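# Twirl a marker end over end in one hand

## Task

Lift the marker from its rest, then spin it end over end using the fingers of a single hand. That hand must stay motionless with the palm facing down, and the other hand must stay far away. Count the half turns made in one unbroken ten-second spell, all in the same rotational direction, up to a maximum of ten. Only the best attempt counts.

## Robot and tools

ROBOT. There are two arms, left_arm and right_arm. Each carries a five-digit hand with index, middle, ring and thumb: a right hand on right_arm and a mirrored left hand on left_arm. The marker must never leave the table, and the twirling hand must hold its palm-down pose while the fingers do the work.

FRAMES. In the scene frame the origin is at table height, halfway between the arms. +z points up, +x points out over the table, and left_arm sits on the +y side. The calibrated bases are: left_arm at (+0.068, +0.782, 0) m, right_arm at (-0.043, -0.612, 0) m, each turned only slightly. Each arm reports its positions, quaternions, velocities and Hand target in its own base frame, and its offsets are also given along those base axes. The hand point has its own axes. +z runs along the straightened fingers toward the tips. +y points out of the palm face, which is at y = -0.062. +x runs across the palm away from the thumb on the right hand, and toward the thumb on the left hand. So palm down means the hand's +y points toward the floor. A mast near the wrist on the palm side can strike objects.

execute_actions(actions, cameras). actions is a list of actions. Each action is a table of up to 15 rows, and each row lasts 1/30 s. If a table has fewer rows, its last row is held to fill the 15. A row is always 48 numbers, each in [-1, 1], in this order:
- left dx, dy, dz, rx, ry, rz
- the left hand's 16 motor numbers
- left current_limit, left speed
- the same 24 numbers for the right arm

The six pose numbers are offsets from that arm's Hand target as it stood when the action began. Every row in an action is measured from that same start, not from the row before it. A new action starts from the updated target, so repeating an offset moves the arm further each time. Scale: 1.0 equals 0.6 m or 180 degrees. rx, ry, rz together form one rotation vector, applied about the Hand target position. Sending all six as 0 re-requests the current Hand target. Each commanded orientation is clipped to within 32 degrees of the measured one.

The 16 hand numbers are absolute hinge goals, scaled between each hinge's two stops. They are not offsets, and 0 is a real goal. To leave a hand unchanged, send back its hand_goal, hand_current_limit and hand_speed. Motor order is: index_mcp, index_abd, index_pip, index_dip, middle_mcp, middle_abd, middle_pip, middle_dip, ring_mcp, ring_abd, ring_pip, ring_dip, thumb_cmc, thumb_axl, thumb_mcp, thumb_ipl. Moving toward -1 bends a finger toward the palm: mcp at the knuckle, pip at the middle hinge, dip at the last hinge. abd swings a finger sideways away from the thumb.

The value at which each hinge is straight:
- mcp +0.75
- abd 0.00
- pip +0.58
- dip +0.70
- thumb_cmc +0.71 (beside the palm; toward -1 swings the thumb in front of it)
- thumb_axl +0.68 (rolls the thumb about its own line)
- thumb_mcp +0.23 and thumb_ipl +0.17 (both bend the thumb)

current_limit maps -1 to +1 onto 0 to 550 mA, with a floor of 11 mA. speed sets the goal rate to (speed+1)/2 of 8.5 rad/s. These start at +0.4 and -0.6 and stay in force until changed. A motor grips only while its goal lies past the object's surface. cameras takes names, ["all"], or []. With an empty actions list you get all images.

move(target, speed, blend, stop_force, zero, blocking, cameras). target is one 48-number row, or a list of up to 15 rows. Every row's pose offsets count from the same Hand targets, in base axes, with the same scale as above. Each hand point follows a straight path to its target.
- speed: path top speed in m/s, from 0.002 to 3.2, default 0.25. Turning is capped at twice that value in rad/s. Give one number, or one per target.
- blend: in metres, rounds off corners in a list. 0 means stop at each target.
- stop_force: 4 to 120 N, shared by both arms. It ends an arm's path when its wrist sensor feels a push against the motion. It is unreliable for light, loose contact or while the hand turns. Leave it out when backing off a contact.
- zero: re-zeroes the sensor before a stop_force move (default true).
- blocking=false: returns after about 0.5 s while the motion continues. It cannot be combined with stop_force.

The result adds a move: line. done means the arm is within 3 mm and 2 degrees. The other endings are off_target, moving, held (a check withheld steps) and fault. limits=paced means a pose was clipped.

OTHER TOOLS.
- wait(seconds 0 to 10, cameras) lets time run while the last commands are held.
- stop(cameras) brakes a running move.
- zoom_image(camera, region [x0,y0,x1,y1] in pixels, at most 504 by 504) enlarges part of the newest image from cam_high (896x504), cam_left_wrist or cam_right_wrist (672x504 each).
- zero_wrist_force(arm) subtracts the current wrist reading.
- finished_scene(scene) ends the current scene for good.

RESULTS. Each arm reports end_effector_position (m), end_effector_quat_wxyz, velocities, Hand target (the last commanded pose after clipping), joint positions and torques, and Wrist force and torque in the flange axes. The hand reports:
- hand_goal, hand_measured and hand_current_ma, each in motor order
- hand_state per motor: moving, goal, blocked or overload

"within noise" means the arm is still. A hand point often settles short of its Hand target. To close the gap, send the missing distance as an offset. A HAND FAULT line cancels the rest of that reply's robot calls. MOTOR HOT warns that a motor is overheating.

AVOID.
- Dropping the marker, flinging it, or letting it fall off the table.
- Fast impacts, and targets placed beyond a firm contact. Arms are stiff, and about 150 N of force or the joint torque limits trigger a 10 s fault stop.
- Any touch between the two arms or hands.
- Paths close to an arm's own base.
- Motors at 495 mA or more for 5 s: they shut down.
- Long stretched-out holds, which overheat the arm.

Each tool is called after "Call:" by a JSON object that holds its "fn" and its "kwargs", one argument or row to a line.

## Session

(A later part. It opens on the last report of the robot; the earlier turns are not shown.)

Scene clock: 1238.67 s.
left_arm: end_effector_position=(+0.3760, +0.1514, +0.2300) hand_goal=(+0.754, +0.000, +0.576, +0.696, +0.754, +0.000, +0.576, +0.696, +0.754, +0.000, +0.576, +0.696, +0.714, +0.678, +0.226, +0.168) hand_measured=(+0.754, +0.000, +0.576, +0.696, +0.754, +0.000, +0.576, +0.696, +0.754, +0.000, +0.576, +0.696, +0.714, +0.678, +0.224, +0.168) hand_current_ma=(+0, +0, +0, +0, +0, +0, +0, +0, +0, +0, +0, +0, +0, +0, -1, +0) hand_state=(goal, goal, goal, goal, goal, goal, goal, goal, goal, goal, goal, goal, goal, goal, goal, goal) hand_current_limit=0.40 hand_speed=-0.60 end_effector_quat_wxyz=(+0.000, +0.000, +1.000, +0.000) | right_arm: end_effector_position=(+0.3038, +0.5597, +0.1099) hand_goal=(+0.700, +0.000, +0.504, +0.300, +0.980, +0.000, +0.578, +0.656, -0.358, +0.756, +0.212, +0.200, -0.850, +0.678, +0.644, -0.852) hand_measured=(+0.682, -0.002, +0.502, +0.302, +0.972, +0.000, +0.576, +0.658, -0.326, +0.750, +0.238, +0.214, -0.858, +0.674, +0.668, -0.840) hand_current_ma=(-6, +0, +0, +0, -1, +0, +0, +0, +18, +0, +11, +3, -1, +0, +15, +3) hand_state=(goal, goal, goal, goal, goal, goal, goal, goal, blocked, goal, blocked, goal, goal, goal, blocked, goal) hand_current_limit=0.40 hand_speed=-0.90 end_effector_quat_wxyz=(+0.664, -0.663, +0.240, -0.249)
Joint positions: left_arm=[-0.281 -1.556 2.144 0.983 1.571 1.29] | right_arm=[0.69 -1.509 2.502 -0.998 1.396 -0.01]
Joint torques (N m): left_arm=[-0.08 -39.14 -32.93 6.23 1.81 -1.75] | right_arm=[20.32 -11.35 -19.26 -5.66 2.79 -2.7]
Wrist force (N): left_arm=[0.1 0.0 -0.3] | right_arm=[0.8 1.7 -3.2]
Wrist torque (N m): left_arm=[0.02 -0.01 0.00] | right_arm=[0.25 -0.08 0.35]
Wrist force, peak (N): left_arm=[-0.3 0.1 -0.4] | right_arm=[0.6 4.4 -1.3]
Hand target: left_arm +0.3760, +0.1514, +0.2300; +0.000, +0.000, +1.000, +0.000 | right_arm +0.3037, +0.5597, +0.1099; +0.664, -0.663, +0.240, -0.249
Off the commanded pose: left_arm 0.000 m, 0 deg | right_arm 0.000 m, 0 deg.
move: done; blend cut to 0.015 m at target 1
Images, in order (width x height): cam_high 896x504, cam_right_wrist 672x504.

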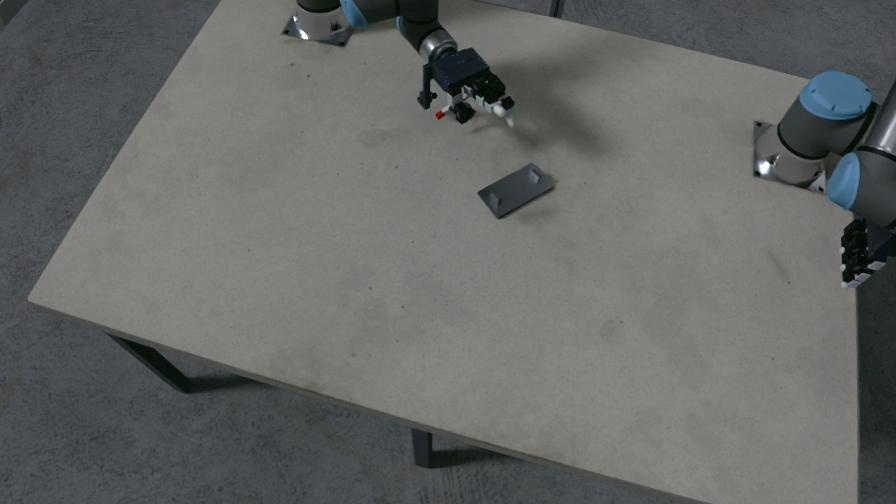

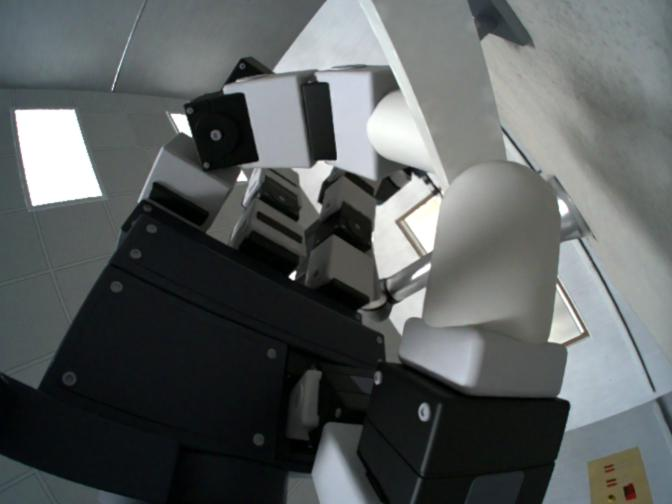

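Call:
{"fn": "execute_actions", "kwargs": {
  "actions": [
    [[0,0,0,0,0,0,0.754,0,0.576,0.696,0.754,0,0.576,0.696,0.754,0,0.576,0.696,0.714,0.678,0.226,0.168,0.4,-0.6,0,0,0,0,0,0,0.7,0,0.285,-1,0.98,0,0.577,0.656,-0.358,0.756,0.212,0.2,-0.85,0.677,0.643,-0.853,0.4,0.4],[0,0,0,0,0,0,0.754,0,0.576,0.696,0.754,0,0.576,0.696,0.754,0,0.576,0.696,0.714,0.678,0.226,0.168,0.4,-0.6,0,0,0,0,0,0,0.7,0,0.285,-1,0.98,0,0.577,0.656,-0.358,0.756,0.212,0.2,-0.85,0.677,0.643,-0.853,0.4,0.4],[0,0,0,0,0,0,0.754,0,0.576,0.696,0.754,0,0.576,0.696,0.754,0,0.576,0.696,0.714,0.678,0.226,0.168,0.4,-0.6,0,0,0,0,0,0,0.7,0,0.285,-1,0.98,0,0.577,0.656,-0.358,0.756,0.212,0.2,-0.85,0.677,0.643,-0.853,0.4,0.4],[0,0,0,0,0,0,0.754,0,0.576,0.696,0.754,0,0.576,0.696,0.754,0,0.576,0.696,0.714,0.678,0.226,0.168,0.4,-0.6,0,0,0,0,0,0,0.7,0,0.285,-1,0.98,0,0.577,0.656,-0.358,0.756,0.212,0.2,-0.85,0.677,0.643,-0.853,0.4,0.4],[0,0,0,0,0,0,0.754,0,0.576,0.696,0.754,0,0.576,0.696,0.754,0,0.576,0.696,0.714,0.678,0.226,0.168,0.4,-0.6,0,0,0,0,0,0,0.7,0,0.285,-1,0.98,0,0.577,0.656,-0.358,0.756,0.212,0.2,-0.85,0.677,0.643,-0.853,0.4,0.4],[0,0,0,0,0,0,0.754,0,0.576,0.696,0.754,0,0.576,0.696,0.754,0,0.576,0.696,0.714,0.678,0.226,0.168,0.4,-0.6,0,0,0,0,0,0,0.7,0,0.285,-1,0.98,0,0.577,0.656,-0.358,0.756,0.212,0.2,-0.85,0.677,0.643,-0.853,0.4,0.4],[0,0,0,0,0,0,0.754,0,0.576,0.696,0.754,0,0.576,0.696,0.754,0,0.576,0.696,0.714,0.678,0.226,0.168,0.4,-0.6,0,0,0,0,0,0,0.25,-0.1,0.285,-1,0.98,0,0.577,0.656,-0.358,0.756,0.212,0.2,-0.85,0.677,0.643,-0.853,0.4,0.3],[0,0,0,0,0,0,0.754,0,0.576,0.696,0.754,0,0.576,0.696,0.754,0,0.576,0.696,0.714,0.678,0.226,0.168,0.4,-0.6,0,0,0,0,0,0,0.25,-0.1,0.285,-1,0.98,0,0.577,0.656,-0.358,0.756,0.212,0.2,-0.85,0.677,0.643,-0.853,0.4,0.3],[0,0,0,0,0,0,0.754,0,0.576,0.696,0.754,0,0.576,0.696,0.754,0,0.576,0.696,0.714,0.678,0.226,0.168,0.4,-0.6,0,0,0,0,0,0,0.25,-0.1,0.285,-1,0.98,0,0.577,0.656,-0.358,0.756,0.212,0.2,-0.85,0.677,0.643,-0.853,0.4,0.3],[0,0,0,0,0,0,0.754,0,0.576,0.696,0.754,0,0.576,0.696,0.754,0,0.576,0.696,0.714,0.678,0.226,0.168,0.4,-0.6,0,0,0,0,0,0,0.25,-0.1,0.285,-1,0.98,0,0.577,0.656,-0.358,0.756,0.212,0.2,-0.85,0.677,0.643,-0.853,0.4,0.3],[0,0,0,0,0,0,0.754,0,0.576,0.696,0.754,0,0.576,0.696,0.754,0,0.576,0.696,0.714,0.678,0.226,0.168,0.4,-0.6,0,0,0,0,0,0,0.25,-0.245,0.285,-1,0.98,0,0.577,0.656,-0.358,0.756,0.212,0.2,-0.85,0.677,0.643,-0.853,0.4,0.3]],
    [[0,0,0,0,0,0,0.754,0,0.576,0.696,0.754,0,0.576,0.696,0.754,0,0.576,0.696,0.714,0.678,0.226,0.168,0.4,-0.6,0,0,0,0,0,0,-0.44,-0.245,0.285,-1,0.98,0,0.577,0.656,-0.358,0.756,0.212,0.2,-0.85,0.677,0.643,-0.853,0.4,-0.2],[0,0,0,0,0,0,0.754,0,0.576,0.696,0.754,0,0.576,0.696,0.754,0,0.576,0.696,0.714,0.678,0.226,0.168,0.4,-0.6,0,0,0,0,0,0,-0.44,-0.245,0.285,-1,0.98,0,0.577,0.656,-0.358,0.756,0.212,0.2,-0.85,0.677,0.643,-0.853,0.4,-0.2],[0,0,0,0,0,0,0.754,0,0.576,0.696,0.754,0,0.576,0.696,0.754,0,0.576,0.696,0.714,0.678,0.226,0.168,0.4,-0.6,0,0,0,0,0,0,-0.44,-0.245,0.285,-1,0.98,0,0.577,0.656,-0.358,0.756,0.212,0.2,-0.85,0.677,0.643,-0.853,0.4,-0.2],[0,0,0,0,0,0,0.754,0,0.576,0.696,0.754,0,0.576,0.696,0.754,0,0.576,0.696,0.714,0.678,0.226,0.168,0.4,-0.6,0,0,0,0,0,0,-0.44,-0.245,0.285,-1,0.98,0,0.577,0.656,-0.358,0.756,0.212,0.2,-0.85,0.677,0.643,-0.853,0.4,-0.2],[0,0,0,0,0,0,0.754,0,0.576,0.696,0.754,0,0.576,0.696,0.754,0,0.576,0.696,0.714,0.678,0.226,0.168,0.4,-0.6,0,0,0,0,0,0,-0.44,-0.245,0.285,-1,0.98,0,0.577,0.656,-0.358,0.756,0.212,0.2,-0.85,0.677,0.643,-0.853,0.4,-0.2],[0,0,0,0,0,0,0.754,0,0.576,0.696,0.754,0,0.576,0.696,0.754,0,0.576,0.696,0.714,0.678,0.226,0.168,0.4,-0.6,0,0,0,0,0,0,-0.44,-0.245,0.285,-1,0.98,0,0.577,0.656,-0.358,0.756,0.212,0.2,-0.85,0.677,0.643,-0.853,0.4,-0.2],[0,0,0,0,0,0,0.754,0,0.576,0.696,0.754,0,0.576,0.696,0.754,0,0.576,0.696,0.714,0.678,0.226,0.168,0.4,-0.6,0,0,0,0,0,0,-0.44,-0.245,0.285,-1,0.98,0,0.577,0.656,-0.358,0.756,0.212,0.2,-0.85,0.677,0.643,-0.853,0.4,-0.2],[0,0,0,0,0,0,0.754,0,0.576,0.696,0.754,0,0.576,0.696,0.754,0,0.576,0.696,0.714,0.678,0.226,0.168,0.4,-0.6,0,0,0,0,0,0,-0.44,-0.245,0.285,-1,0.98,0,0.577,0.656,-0.358,0.756,0.212,0.2,-0.85,0.677,0.643,-0.853,0.4,-0.2],[0,0,0,0,0,0,0.754,0,0.576,0.696,0.754,0,0.576,0.696,0.754,0,0.576,0.696,0.714,0.678,0.226,0.168,0.4,-0.6,0,0,0,0,0,0,-0.44,-0.245,0.285,-1,0.98,0,0.577,0.656,-0.358,0.756,0.212,0.2,-0.85,0.677,0.643,-0.853,0.4,-0.2],[0,0,0,0,0,0,0.754,0,0.576,0.696,0.754,0,0.576,0.696,0.754,0,0.576,0.696,0.714,0.678,0.226,0.168,0.4,-0.6,0,0,0,0,0,0,-0.467,-0.245,0.285,-0.917,0.98,0,0.577,0.656,-0.358,0.756,0.212,0.2,-0.85,0.677,0.643,-0.853,0.4,-0.3],[0,0,0,0,0,0,0.754,0,0.576,0.696,0.754,0,0.576,0.696,0.754,0,0.576,0.696,0.714,0.678,0.226,0.168,0.4,-0.6,0,0,0,0,0,0,-0.467,-0.245,0.285,-0.917,0.98,0,0.577,0.656,-0.358,0.756,0.212,0.2,-0.85,0.677,0.643,-0.853,0.4,-0.3],[0,0,0,0,0,0,0.754,0,0.576,0.696,0.754,0,0.576,0.696,0.754,0,0.576,0.696,0.714,0.678,0.226,0.168,0.4,-0.6,0,0,0,0,0,0,-0.504,-0.078,0.504,-0.807,0.98,0,0.577,0.656,-0.358,0.756,0.212,0.2,-0.85,0.677,0.643,-0.853,0.4,-0.3]],
    [[0,0,0,0,0,0,0.754,0,0.576,0.696,0.754,0,0.576,0.696,0.754,0,0.576,0.696,0.714,0.678,0.226,0.168,0.4,-0.6,0,0,0,0,0,0,-0.504,-0.078,0.504,-0.807,0.98,0,0.577,0.656,-0.358,0.756,0.212,0.2,-0.85,0.677,0.643,-0.853,0.4,-0.3],[0,0,0,0,0,0,0.754,0,0.576,0.696,0.754,0,0.576,0.696,0.754,0,0.576,0.696,0.714,0.678,0.226,0.168,0.4,-0.6,0,0,0,0,0,0,-0.504,-0.078,0.504,-0.807,0.98,0,0.577,0.656,-0.358,0.756,0.212,0.2,-0.85,0.677,0.643,-0.853,0.4,-0.3],[0,0,0,0,0,0,0.754,0,0.576,0.696,0.754,0,0.576,0.696,0.754,0,0.576,0.696,0.714,0.678,0.226,0.168,0.4,-0.6,0,0,0,0,0,0,-0.487,-0.045,0.504,-0.485,0.98,0,0.577,0.656,-0.358,0.756,0.212,0.2,-0.85,0.677,0.643,-0.853,0.4,-0.3]]
  ],
  "cameras": ["cam_high","cam_right_wrist"]
}}

Call:
{"fn": "zoom_image", "kwargs": {
  "camera": "cam_high",
  "region": [420, 75, 500, 135]
}}

Scene clock: 1293.67 s.
left_arm: end_effector_position=(+0.3760, +0.1514, +0.2300) hand_goal=(+0.754, +0.000, +0.576, +0.696, +0.754, +0.000, +0.576, +0.696, +0.754, +0.000, +0.576, +0.696, +0.714, +0.678, +0.226, +0.168) hand_measured=(+0.754, +0.000, +0.576, +0.696, +0.754, +0.000, +0.576, +0.696, +0.754, +0.000, +0.576, +0.696, +0.714, +0.678, +0.224, +0.168) hand_current_ma=(+0, +0, +0, +0, +0, +0, +0, +0, +0, +0, +0, +0, +0, +0, -1, +0) hand_state=(goal, goal, goal, goal, goal, goal, goal, goal, goal, goal, goal, goal, goal, goal, goal, goal) hand_current_limit=0.40 hand_speed=-0.60 end_effector_quat_wxyz=(+0.000, +0.000, +1.000, +0.000) | right_arm: end_effector_position=(+0.3037, +0.5597, +0.1099) hand_goal=(-0.486, -0.044, +0.504, -0.484, +0.980, +0.000, +0.578, +0.656, -0.358, +0.756, +0.212, +0.200, -0.850, +0.678, +0.644, -0.852) hand_measured=(-0.490, -0.048, +0.502, -0.486, +0.972, +0.000, +0.576, +0.658, -0.326, +0.750, +0.238, +0.214, -0.848, +0.676, +0.668, -0.840) hand_current_ma=(+0, +0, +0, +0, -1, +0, +0, +0, +18, -1, +11, +3, +0, +0, +14, +3) hand_state=(goal, goal, goal, goal, goal, goal, goal, goal, blocked, goal, blocked, goal, goal, goal, blocked, goal) hand_current_limit=0.40 hand_speed=-0.30 end_effector_quat_wxyz=(+0.664, -0.663, +0.240, -0.249)
Joint positions: left_arm=[-0.281 -1.556 2.144 0.983 1.571 1.29] | right_arm=[0.69 -1.509 2.502 -0.999 1.396 -0.01]
Joint torques (N m): left_arm=[0.31 -37.85 -33.04 6.41 1.64 -1.6] | right_arm=[18.28 -11.26 -22.27 -1.67 2.52 -2.25]
Wrist force (N): left_arm=[0.2 0.0 0.0] | right_arm=[0.7 1.6 -3.1]
Wrist torque (N m): left_arm=[0.00 -0.02 0.01] | right_arm=[0.28 -0.07 0.35]
Wrist force, peak (N): left_arm=[0.2 0.1 -0.6] | right_arm=[1.1 1.7 -3.4]
Hand target: left_arm +0.3760, +0.1514, +0.2300; +0.000, +0.000, +1.000, +0.000 | right_arm +0.3037, +0.5597, +0.1099; +0.664, -0.663, +0.240, -0.249
Off the commanded pose: left_arm 0.000 m, 0 deg | right_arm 0.000 m, 0 deg.
Images, in order (width x height): cam_high 896x504, cam_right_wrist 672x504.

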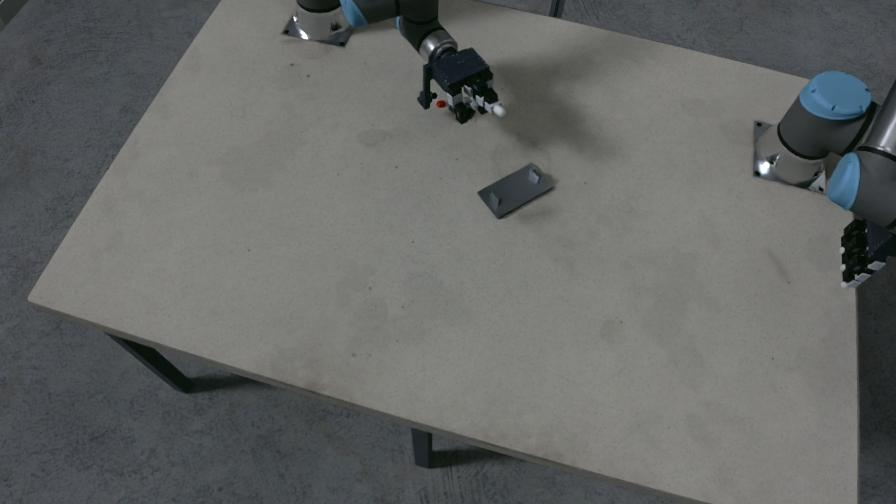

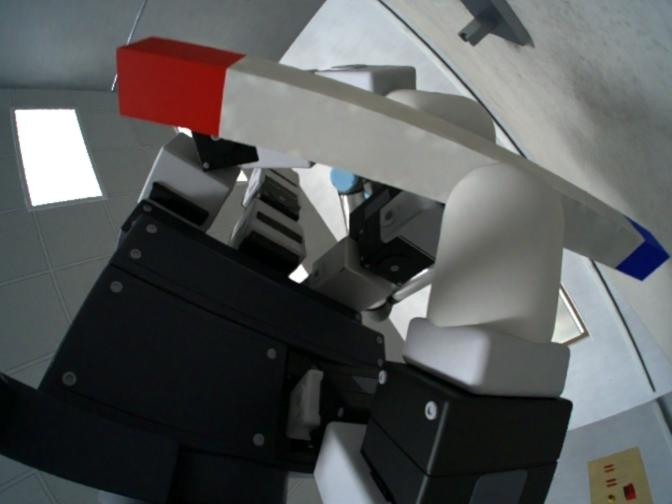

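Scaled by 6.300 from the camera's 896x504 image, which has a finer 1280x720 frame.

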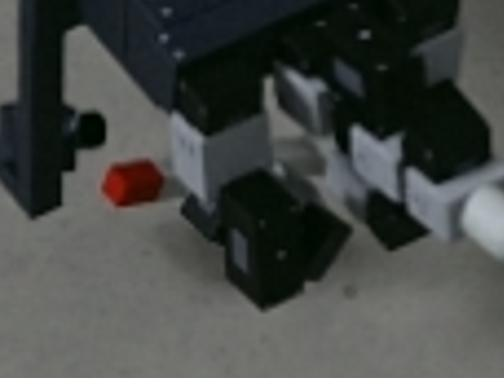

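Call:
{"fn": "execute_actions", "kwargs": {
  "actions": [
    [[0,0,0,0,0,0,0.754,0,0.576,0.696,0.754,0,0.576,0.696,0.754,0,0.576,0.696,0.714,0.678,0.226,0.168,0.4,-0.6,0,0,0,0,0,0,-0.5,-0.07,0.504,-0.26,0.98,0,0.577,0.656,-0.358,0.756,0.212,0.2,-0.85,0.677,0.643,-0.853,0.6,-0.6],[0,0,0,0,0,0,0.754,0,0.576,0.696,0.754,0,0.576,0.696,0.754,0,0.576,0.696,0.714,0.678,0.226,0.168,0.4,-0.6,0,0,0,0,0,0,-0.5,-0.07,0.504,-0.26,0.98,0,0.577,0.656,-0.358,0.756,0.212,0.2,-0.85,0.677,0.643,-0.853,0.6,-0.6],[0,0,0,0,0,0,0.754,0,0.576,0.696,0.754,0,0.576,0.696,0.754,0,0.576,0.696,0.714,0.678,0.226,0.168,0.4,-0.6,0,0,0,0,0,0,-0.5,-0.07,0.504,-0.26,0.98,0,0.577,0.656,-0.358,0.756,0.212,0.2,-0.85,0.677,0.643,-0.853,0.6,-0.6],[0,0,0,0,0,0,0.754,0,0.576,0.696,0.754,0,0.576,0.696,0.754,0,0.576,0.696,0.714,0.678,0.226,0.168,0.4,-0.6,0,0,0,0,0,0,-0.525,-0.11,0.504,-0.09,0.98,0,0.577,0.656,-0.358,0.756,0.212,0.2,-0.85,0.677,0.643,-0.853,0.6,-0.6],[0,0,0,0,0,0,0.754,0,0.576,0.696,0.754,0,0.576,0.696,0.754,0,0.576,0.696,0.714,0.678,0.226,0.168,0.4,-0.6,0,0,0,0,0,0,-0.525,-0.11,0.504,-0.09,0.98,0,0.577,0.656,-0.358,0.756,0.212,0.2,-0.85,0.677,0.643,-0.853,0.6,-0.6],[0,0,0,0,0,0,0.754,0,0.576,0.696,0.754,0,0.576,0.696,0.754,0,0.576,0.696,0.714,0.678,0.226,0.168,0.4,-0.6,0,0,0,0,0,0,-0.525,-0.11,0.504,-0.09,0.98,0,0.577,0.656,-0.358,0.756,0.212,0.2,-0.85,0.677,0.643,-0.853,0.6,-0.6],[0,0,0,0,0,0,0.754,0,0.576,0.696,0.754,0,0.576,0.696,0.754,0,0.576,0.696,0.714,0.678,0.226,0.168,0.4,-0.6,0,0,0,0,0,0,-0.537,-0.14,0.504,0.02,0.98,0,0.577,0.656,-0.358,0.756,0.212,0.2,-0.85,0.677,0.643,-0.853,0.6,-0.6],[0,0,0,0,0,0,0.754,0,0.576,0.696,0.754,0,0.576,0.696,0.754,0,0.576,0.696,0.714,0.678,0.226,0.168,0.4,-0.6,0,0,0,0,0,0,-0.537,-0.14,0.504,0.02,0.98,0,0.577,0.656,-0.358,0.756,0.212,0.2,-0.85,0.677,0.643,-0.853,0.6,-0.6],[0,0,0,0,0,0,0.754,0,0.576,0.696,0.754,0,0.576,0.696,0.754,0,0.576,0.696,0.714,0.678,0.226,0.168,0.4,-0.6,0,0,0,0,0,0,-0.537,-0.14,0.504,0.02,0.98,0,0.577,0.656,-0.358,0.756,0.212,0.2,-0.85,0.677,0.643,-0.853,0.6,-0.6],[0,0,0,0,0,0,0.754,0,0.576,0.696,0.754,0,0.576,0.696,0.754,0,0.576,0.696,0.714,0.678,0.226,0.168,0.4,-0.6,0,0,0,0,0,0,-0.56,-0.27,0.504,0.16,0.98,0,0.577,0.656,-0.358,0.756,0.212,0.2,-0.85,0.677,0.643,-0.853,0.6,-0.6]],
    [[0,0,0,0,0,0,0.754,0,0.576,0.696,0.754,0,0.576,0.696,0.754,0,0.576,0.696,0.714,0.678,0.226,0.168,0.4,-0.6,0,0,0,0,0,0,-0.6,-0.42,0.504,0.36,0.98,0,0.577,0.656,-0.358,0.756,0.212,0.2,-0.85,0.677,0.643,-0.853,0.6,-0.6]],
    [[0,0,0,0,0,0,0.754,0,0.576,0.696,0.754,0,0.576,0.696,0.754,0,0.576,0.696,0.714,0.678,0.226,0.168,0.4,-0.6,0,0,0,0,0,0,-0.62,-0.48,0.504,0.42,0.98,0,0.577,0.656,-0.358,0.756,0.212,0.2,-0.85,0.677,0.643,-0.853,0.6,-0.6]]
  ],
  "cameras": ["cam_high","cam_right_wrist"]
}}

Call:
{"fn": "zoom_image", "kwargs": {
  "camera": "cam_high",
  "region": [420, 75, 500, 135]
}}

Scene clock: 1322.37 s.
left_arm: end_effector_position=(+0.3760, +0.1514, +0.2300) hand_goal=(+0.754, +0.000, +0.576, +0.696, +0.754, +0.000, +0.576, +0.696, +0.754, +0.000, +0.576, +0.696, +0.714, +0.678, +0.226, +0.168) hand_measured=(+0.754, +0.000, +0.576, +0.696, +0.754, +0.000, +0.576, +0.696, +0.754, +0.000, +0.576, +0.696, +0.714, +0.678, +0.224, +0.168) hand_current_ma=(+0, +0, +0, +0, +0, +0, +0, +0, +0, +0, +0, +0, +0, +0, -1, +0) hand_state=(goal, goal, goal, goal, goal, goal, goal, goal, goal, goal, goal, goal, goal, goal, goal, goal) hand_current_limit=0.40 hand_speed=-0.60 end_effector_quat_wxyz=(+0.000, +0.000, +1.000, +0.000) | right_arm: end_effector_position=(+0.3037, +0.5597, +0.1099) hand_goal=(-0.620, -0.480, +0.504, +0.420, +0.980, +0.000, +0.578, +0.656, -0.358, +0.756, +0.212, +0.200, -0.850, +0.678, +0.644, -0.852) hand_measured=(-0.604, -0.322, +0.504, +0.416, +0.972, +0.000, +0.576, +0.658, -0.322, +0.702, +0.218, +0.196, -0.852, +0.676, +0.672, -0.838) hand_current_ma=(+4, +278, +0, +0, -1, +0, +0, +0, +21, -32, +1, +0, +0, +0, +20, +6) hand_state=(goal, blocked, goal, goal, goal, goal, goal, goal, blocked, blocked, goal, goal, goal, goal, blocked, goal) hand_current_limit=0.60 hand_speed=-0.60 end_effector_quat_wxyz=(+0.664, -0.663, +0.240, -0.249)
Joint positions: left_arm=[-0.281 -1.556 2.144 0.983 1.571 1.29] | right_arm=[0.69 -1.509 2.502 -0.999 1.396 -0.01]
Joint torques (N m): left_arm=[-1.28 -39.41 -32.72 6.37 1.51 -1.85] | right_arm=[8.9 -22.67 -28.28 1.09 -0.57 -0.77]
Wrist force (N): left_arm=[0.0 0.1 -0.2] | right_arm=[0.9 1.6 -3.1]
Wrist torque (N m): left_arm=[0.03 0.00 0.00] | right_arm=[0.30 -0.09 0.38]
Wrist force, peak (N): left_arm=[-0.2 -0.2 -0.6] | right_arm=[1.0 1.7 -3.6]
Hand target: left_arm +0.3760, +0.1514, +0.2300; +0.000, +0.000, +1.000, +0.000 | right_arm +0.3037, +0.5597, +0.1099; +0.664, -0.663, +0.240, -0.249
Off the commanded pose: left_arm 0.000 m, 0 deg | right_arm 0.000 m, 0 deg.
Images, in order (width x height): cam_high 896x504, cam_right_wrist 672x504.

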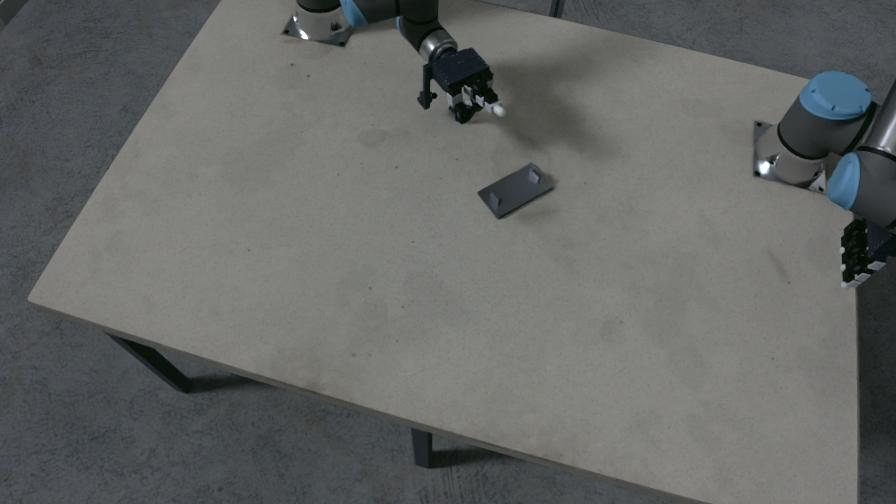

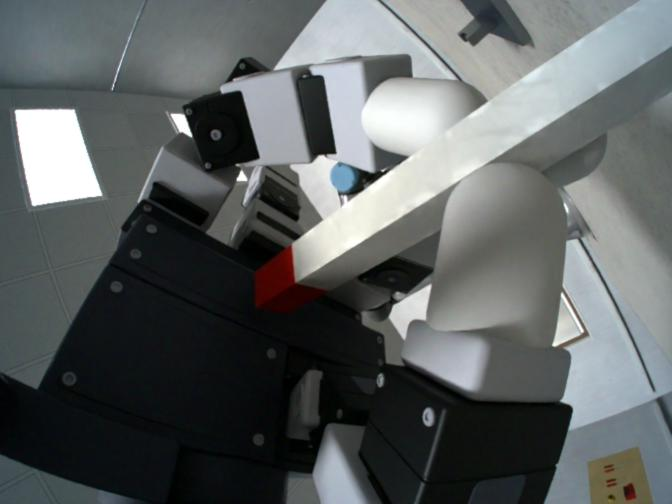

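Scaled by 6.300 from the camera's 896x504 image, which has a finer 1280x720 frame.

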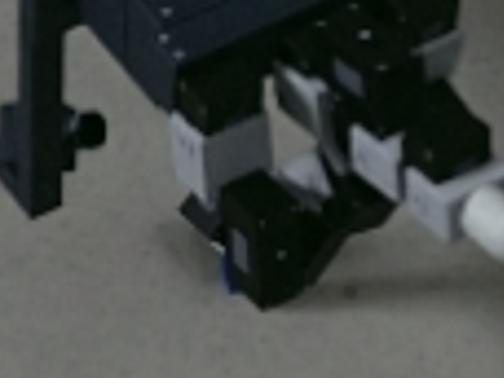

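Call:
{"fn": "execute_actions", "kwargs": {
  "actions": [
    [[0,0,0,0,0,0,0.754,0,0.576,0.696,0.754,0,0.576,0.696,0.754,0,0.576,0.696,0.714,0.678,0.226,0.168,0.4,-0.6,0,0,0,0,0,0,-0.6,-0.1,0.504,0.42,0.98,0,0.577,0.656,-0.358,0.756,0.212,0.2,-0.85,0.677,0.643,-0.853,0.4,-0.5],[0,0,0,0,0,0,0.754,0,0.576,0.696,0.754,0,0.576,0.696,0.754,0,0.576,0.696,0.714,0.678,0.226,0.168,0.4,-0.6,0,0,0,0,0,0,-0.6,-0.1,0.504,0.42,0.98,0,0.577,0.656,-0.358,0.756,0.212,0.2,-0.85,0.677,0.643,-0.853,0.4,-0.5],[0,0,0,0,0,0,0.754,0,0.576,0.696,0.754,0,0.576,0.696,0.754,0,0.576,0.696,0.714,0.678,0.226,0.168,0.4,-0.6,0,0,0,0,0,0,-0.6,-0.1,0.504,0.42,0.98,0,0.577,0.656,-0.358,0.756,0.212,0.2,-0.85,0.677,0.643,-0.853,0.4,-0.5],[0,0,0,0,0,0,0.754,0,0.576,0.696,0.754,0,0.576,0.696,0.754,0,0.576,0.696,0.714,0.678,0.226,0.168,0.4,-0.6,0,0,0,0,0,0,0.1,-0.1,0.504,0.3,0.98,0,0.577,0.656,-0.358,0.756,0.212,0.2,-0.85,0.677,0.643,-0.853,0.4,-0.3]],
    [[0,0,0,0,0,0,0.754,0,0.576,0.696,0.754,0,0.576,0.696,0.754,0,0.576,0.696,0.714,0.678,0.226,0.168,0.4,-0.6,0,0,0,0,0,0,0.1,-0.1,0.504,0.3,0.98,0,0.577,0.656,-0.358,0.756,0.212,0.2,-0.85,0.677,0.643,-0.853,0.4,-0.3]]
  ],
  "cameras": ["cam_high","cam_right_wrist"]
}}

Call:
{"fn": "zoom_image", "kwargs": {
  "camera": "cam_high",
  "region": [420, 75, 500, 135]
}}

Scene clock: 1341.87 s.
left_arm: end_effector_position=(+0.3760, +0.1514, +0.2300) hand_goal=(+0.754, +0.000, +0.576, +0.696, +0.754, +0.000, +0.576, +0.696, +0.754, +0.000, +0.576, +0.696, +0.714, +0.678, +0.226, +0.168) hand_measured=(+0.754, +0.000, +0.576, +0.696, +0.754, +0.000, +0.576, +0.696, +0.754, +0.000, +0.576, +0.696, +0.714, +0.678, +0.224, +0.168) hand_current_ma=(+0, +0, +0, +0, +0, +0, +0, +0, +0, +0, +0, +0, +0, +0, -1, +0) hand_state=(goal, goal, goal, goal, goal, goal, goal, goal, goal, goal, goal, goal, goal, goal, goal, goal) hand_current_limit=0.40 hand_speed=-0.60 end_effector_quat_wxyz=(+0.000, +0.000, +1.000, +0.000) | right_arm: end_effector_position=(+0.3037, +0.5597, +0.1099) hand_goal=(+0.100, -0.100, +0.504, +0.300, +0.980, +0.000, +0.578, +0.656, -0.358, +0.756, +0.212, +0.200, -0.850, +0.678, +0.644, -0.852) hand_measured=(+0.084, -0.102, +0.504, +0.302, +0.972, +0.000, +0.576, +0.658, -0.322, +0.736, +0.224, +0.204, -0.850, +0.676, +0.672, -0.838) hand_current_ma=(-4, +0, +0, +0, -1, +0, +0, +0, +22, -4, +2, +0, +0, +0, +19, +6) hand_state=(goal, goal, goal, goal, goal, goal, goal, goal, blocked, goal, goal, goal, goal, goal, blocked, goal) hand_current_limit=0.40 hand_speed=-0.30 end_effector_quat_wxyz=(+0.664, -0.663, +0.240, -0.249)
Joint positions: left_arm=[-0.281 -1.556 2.144 0.983 1.571 1.29] | right_arm=[0.69 -1.509 2.502 -0.999 1.396 -0.01]
Joint torques (N m): left_arm=[0.21 -37.46 -33.27 6.4 2.01 -1.83] | right_arm=[2.93 -29.66 -28.05 0.99 -2.13 -0.03]
Wrist force (N): left_arm=[0.2 0.3 -0.2] | right_arm=[0.8 1.7 -3.2]
Wrist torque (N m): left_arm=[0.05 -0.03 0.01] | right_arm=[0.28 -0.07 0.37]
Wrist force, peak (N): left_arm=[0.3 -0.1 -0.5] | right_arm=[1.0 1.7 -3.4]
Hand target: left_arm +0.3760, +0.1514, +0.2300; +0.000, +0.000, +1.000, +0.000 | right_arm +0.3037, +0.5597, +0.1099; +0.664, -0.663, +0.240, -0.249
Off the commanded pose: left_arm 0.000 m, 0 deg | right_arm 0.000 m, 0 deg.
Images, in order (width x height): cam_high 896x504, cam_right_wrist 672x504.

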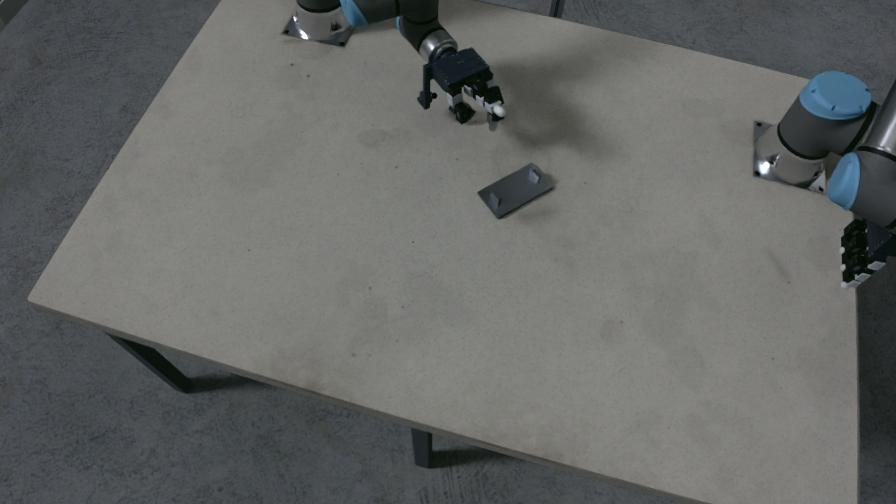

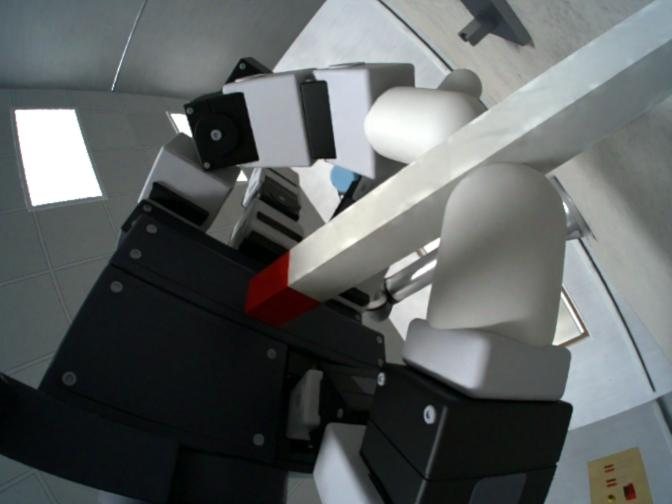

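Scaled by 6.300 from the camera's 896x504 image, which has a finer 1280x720 frame.

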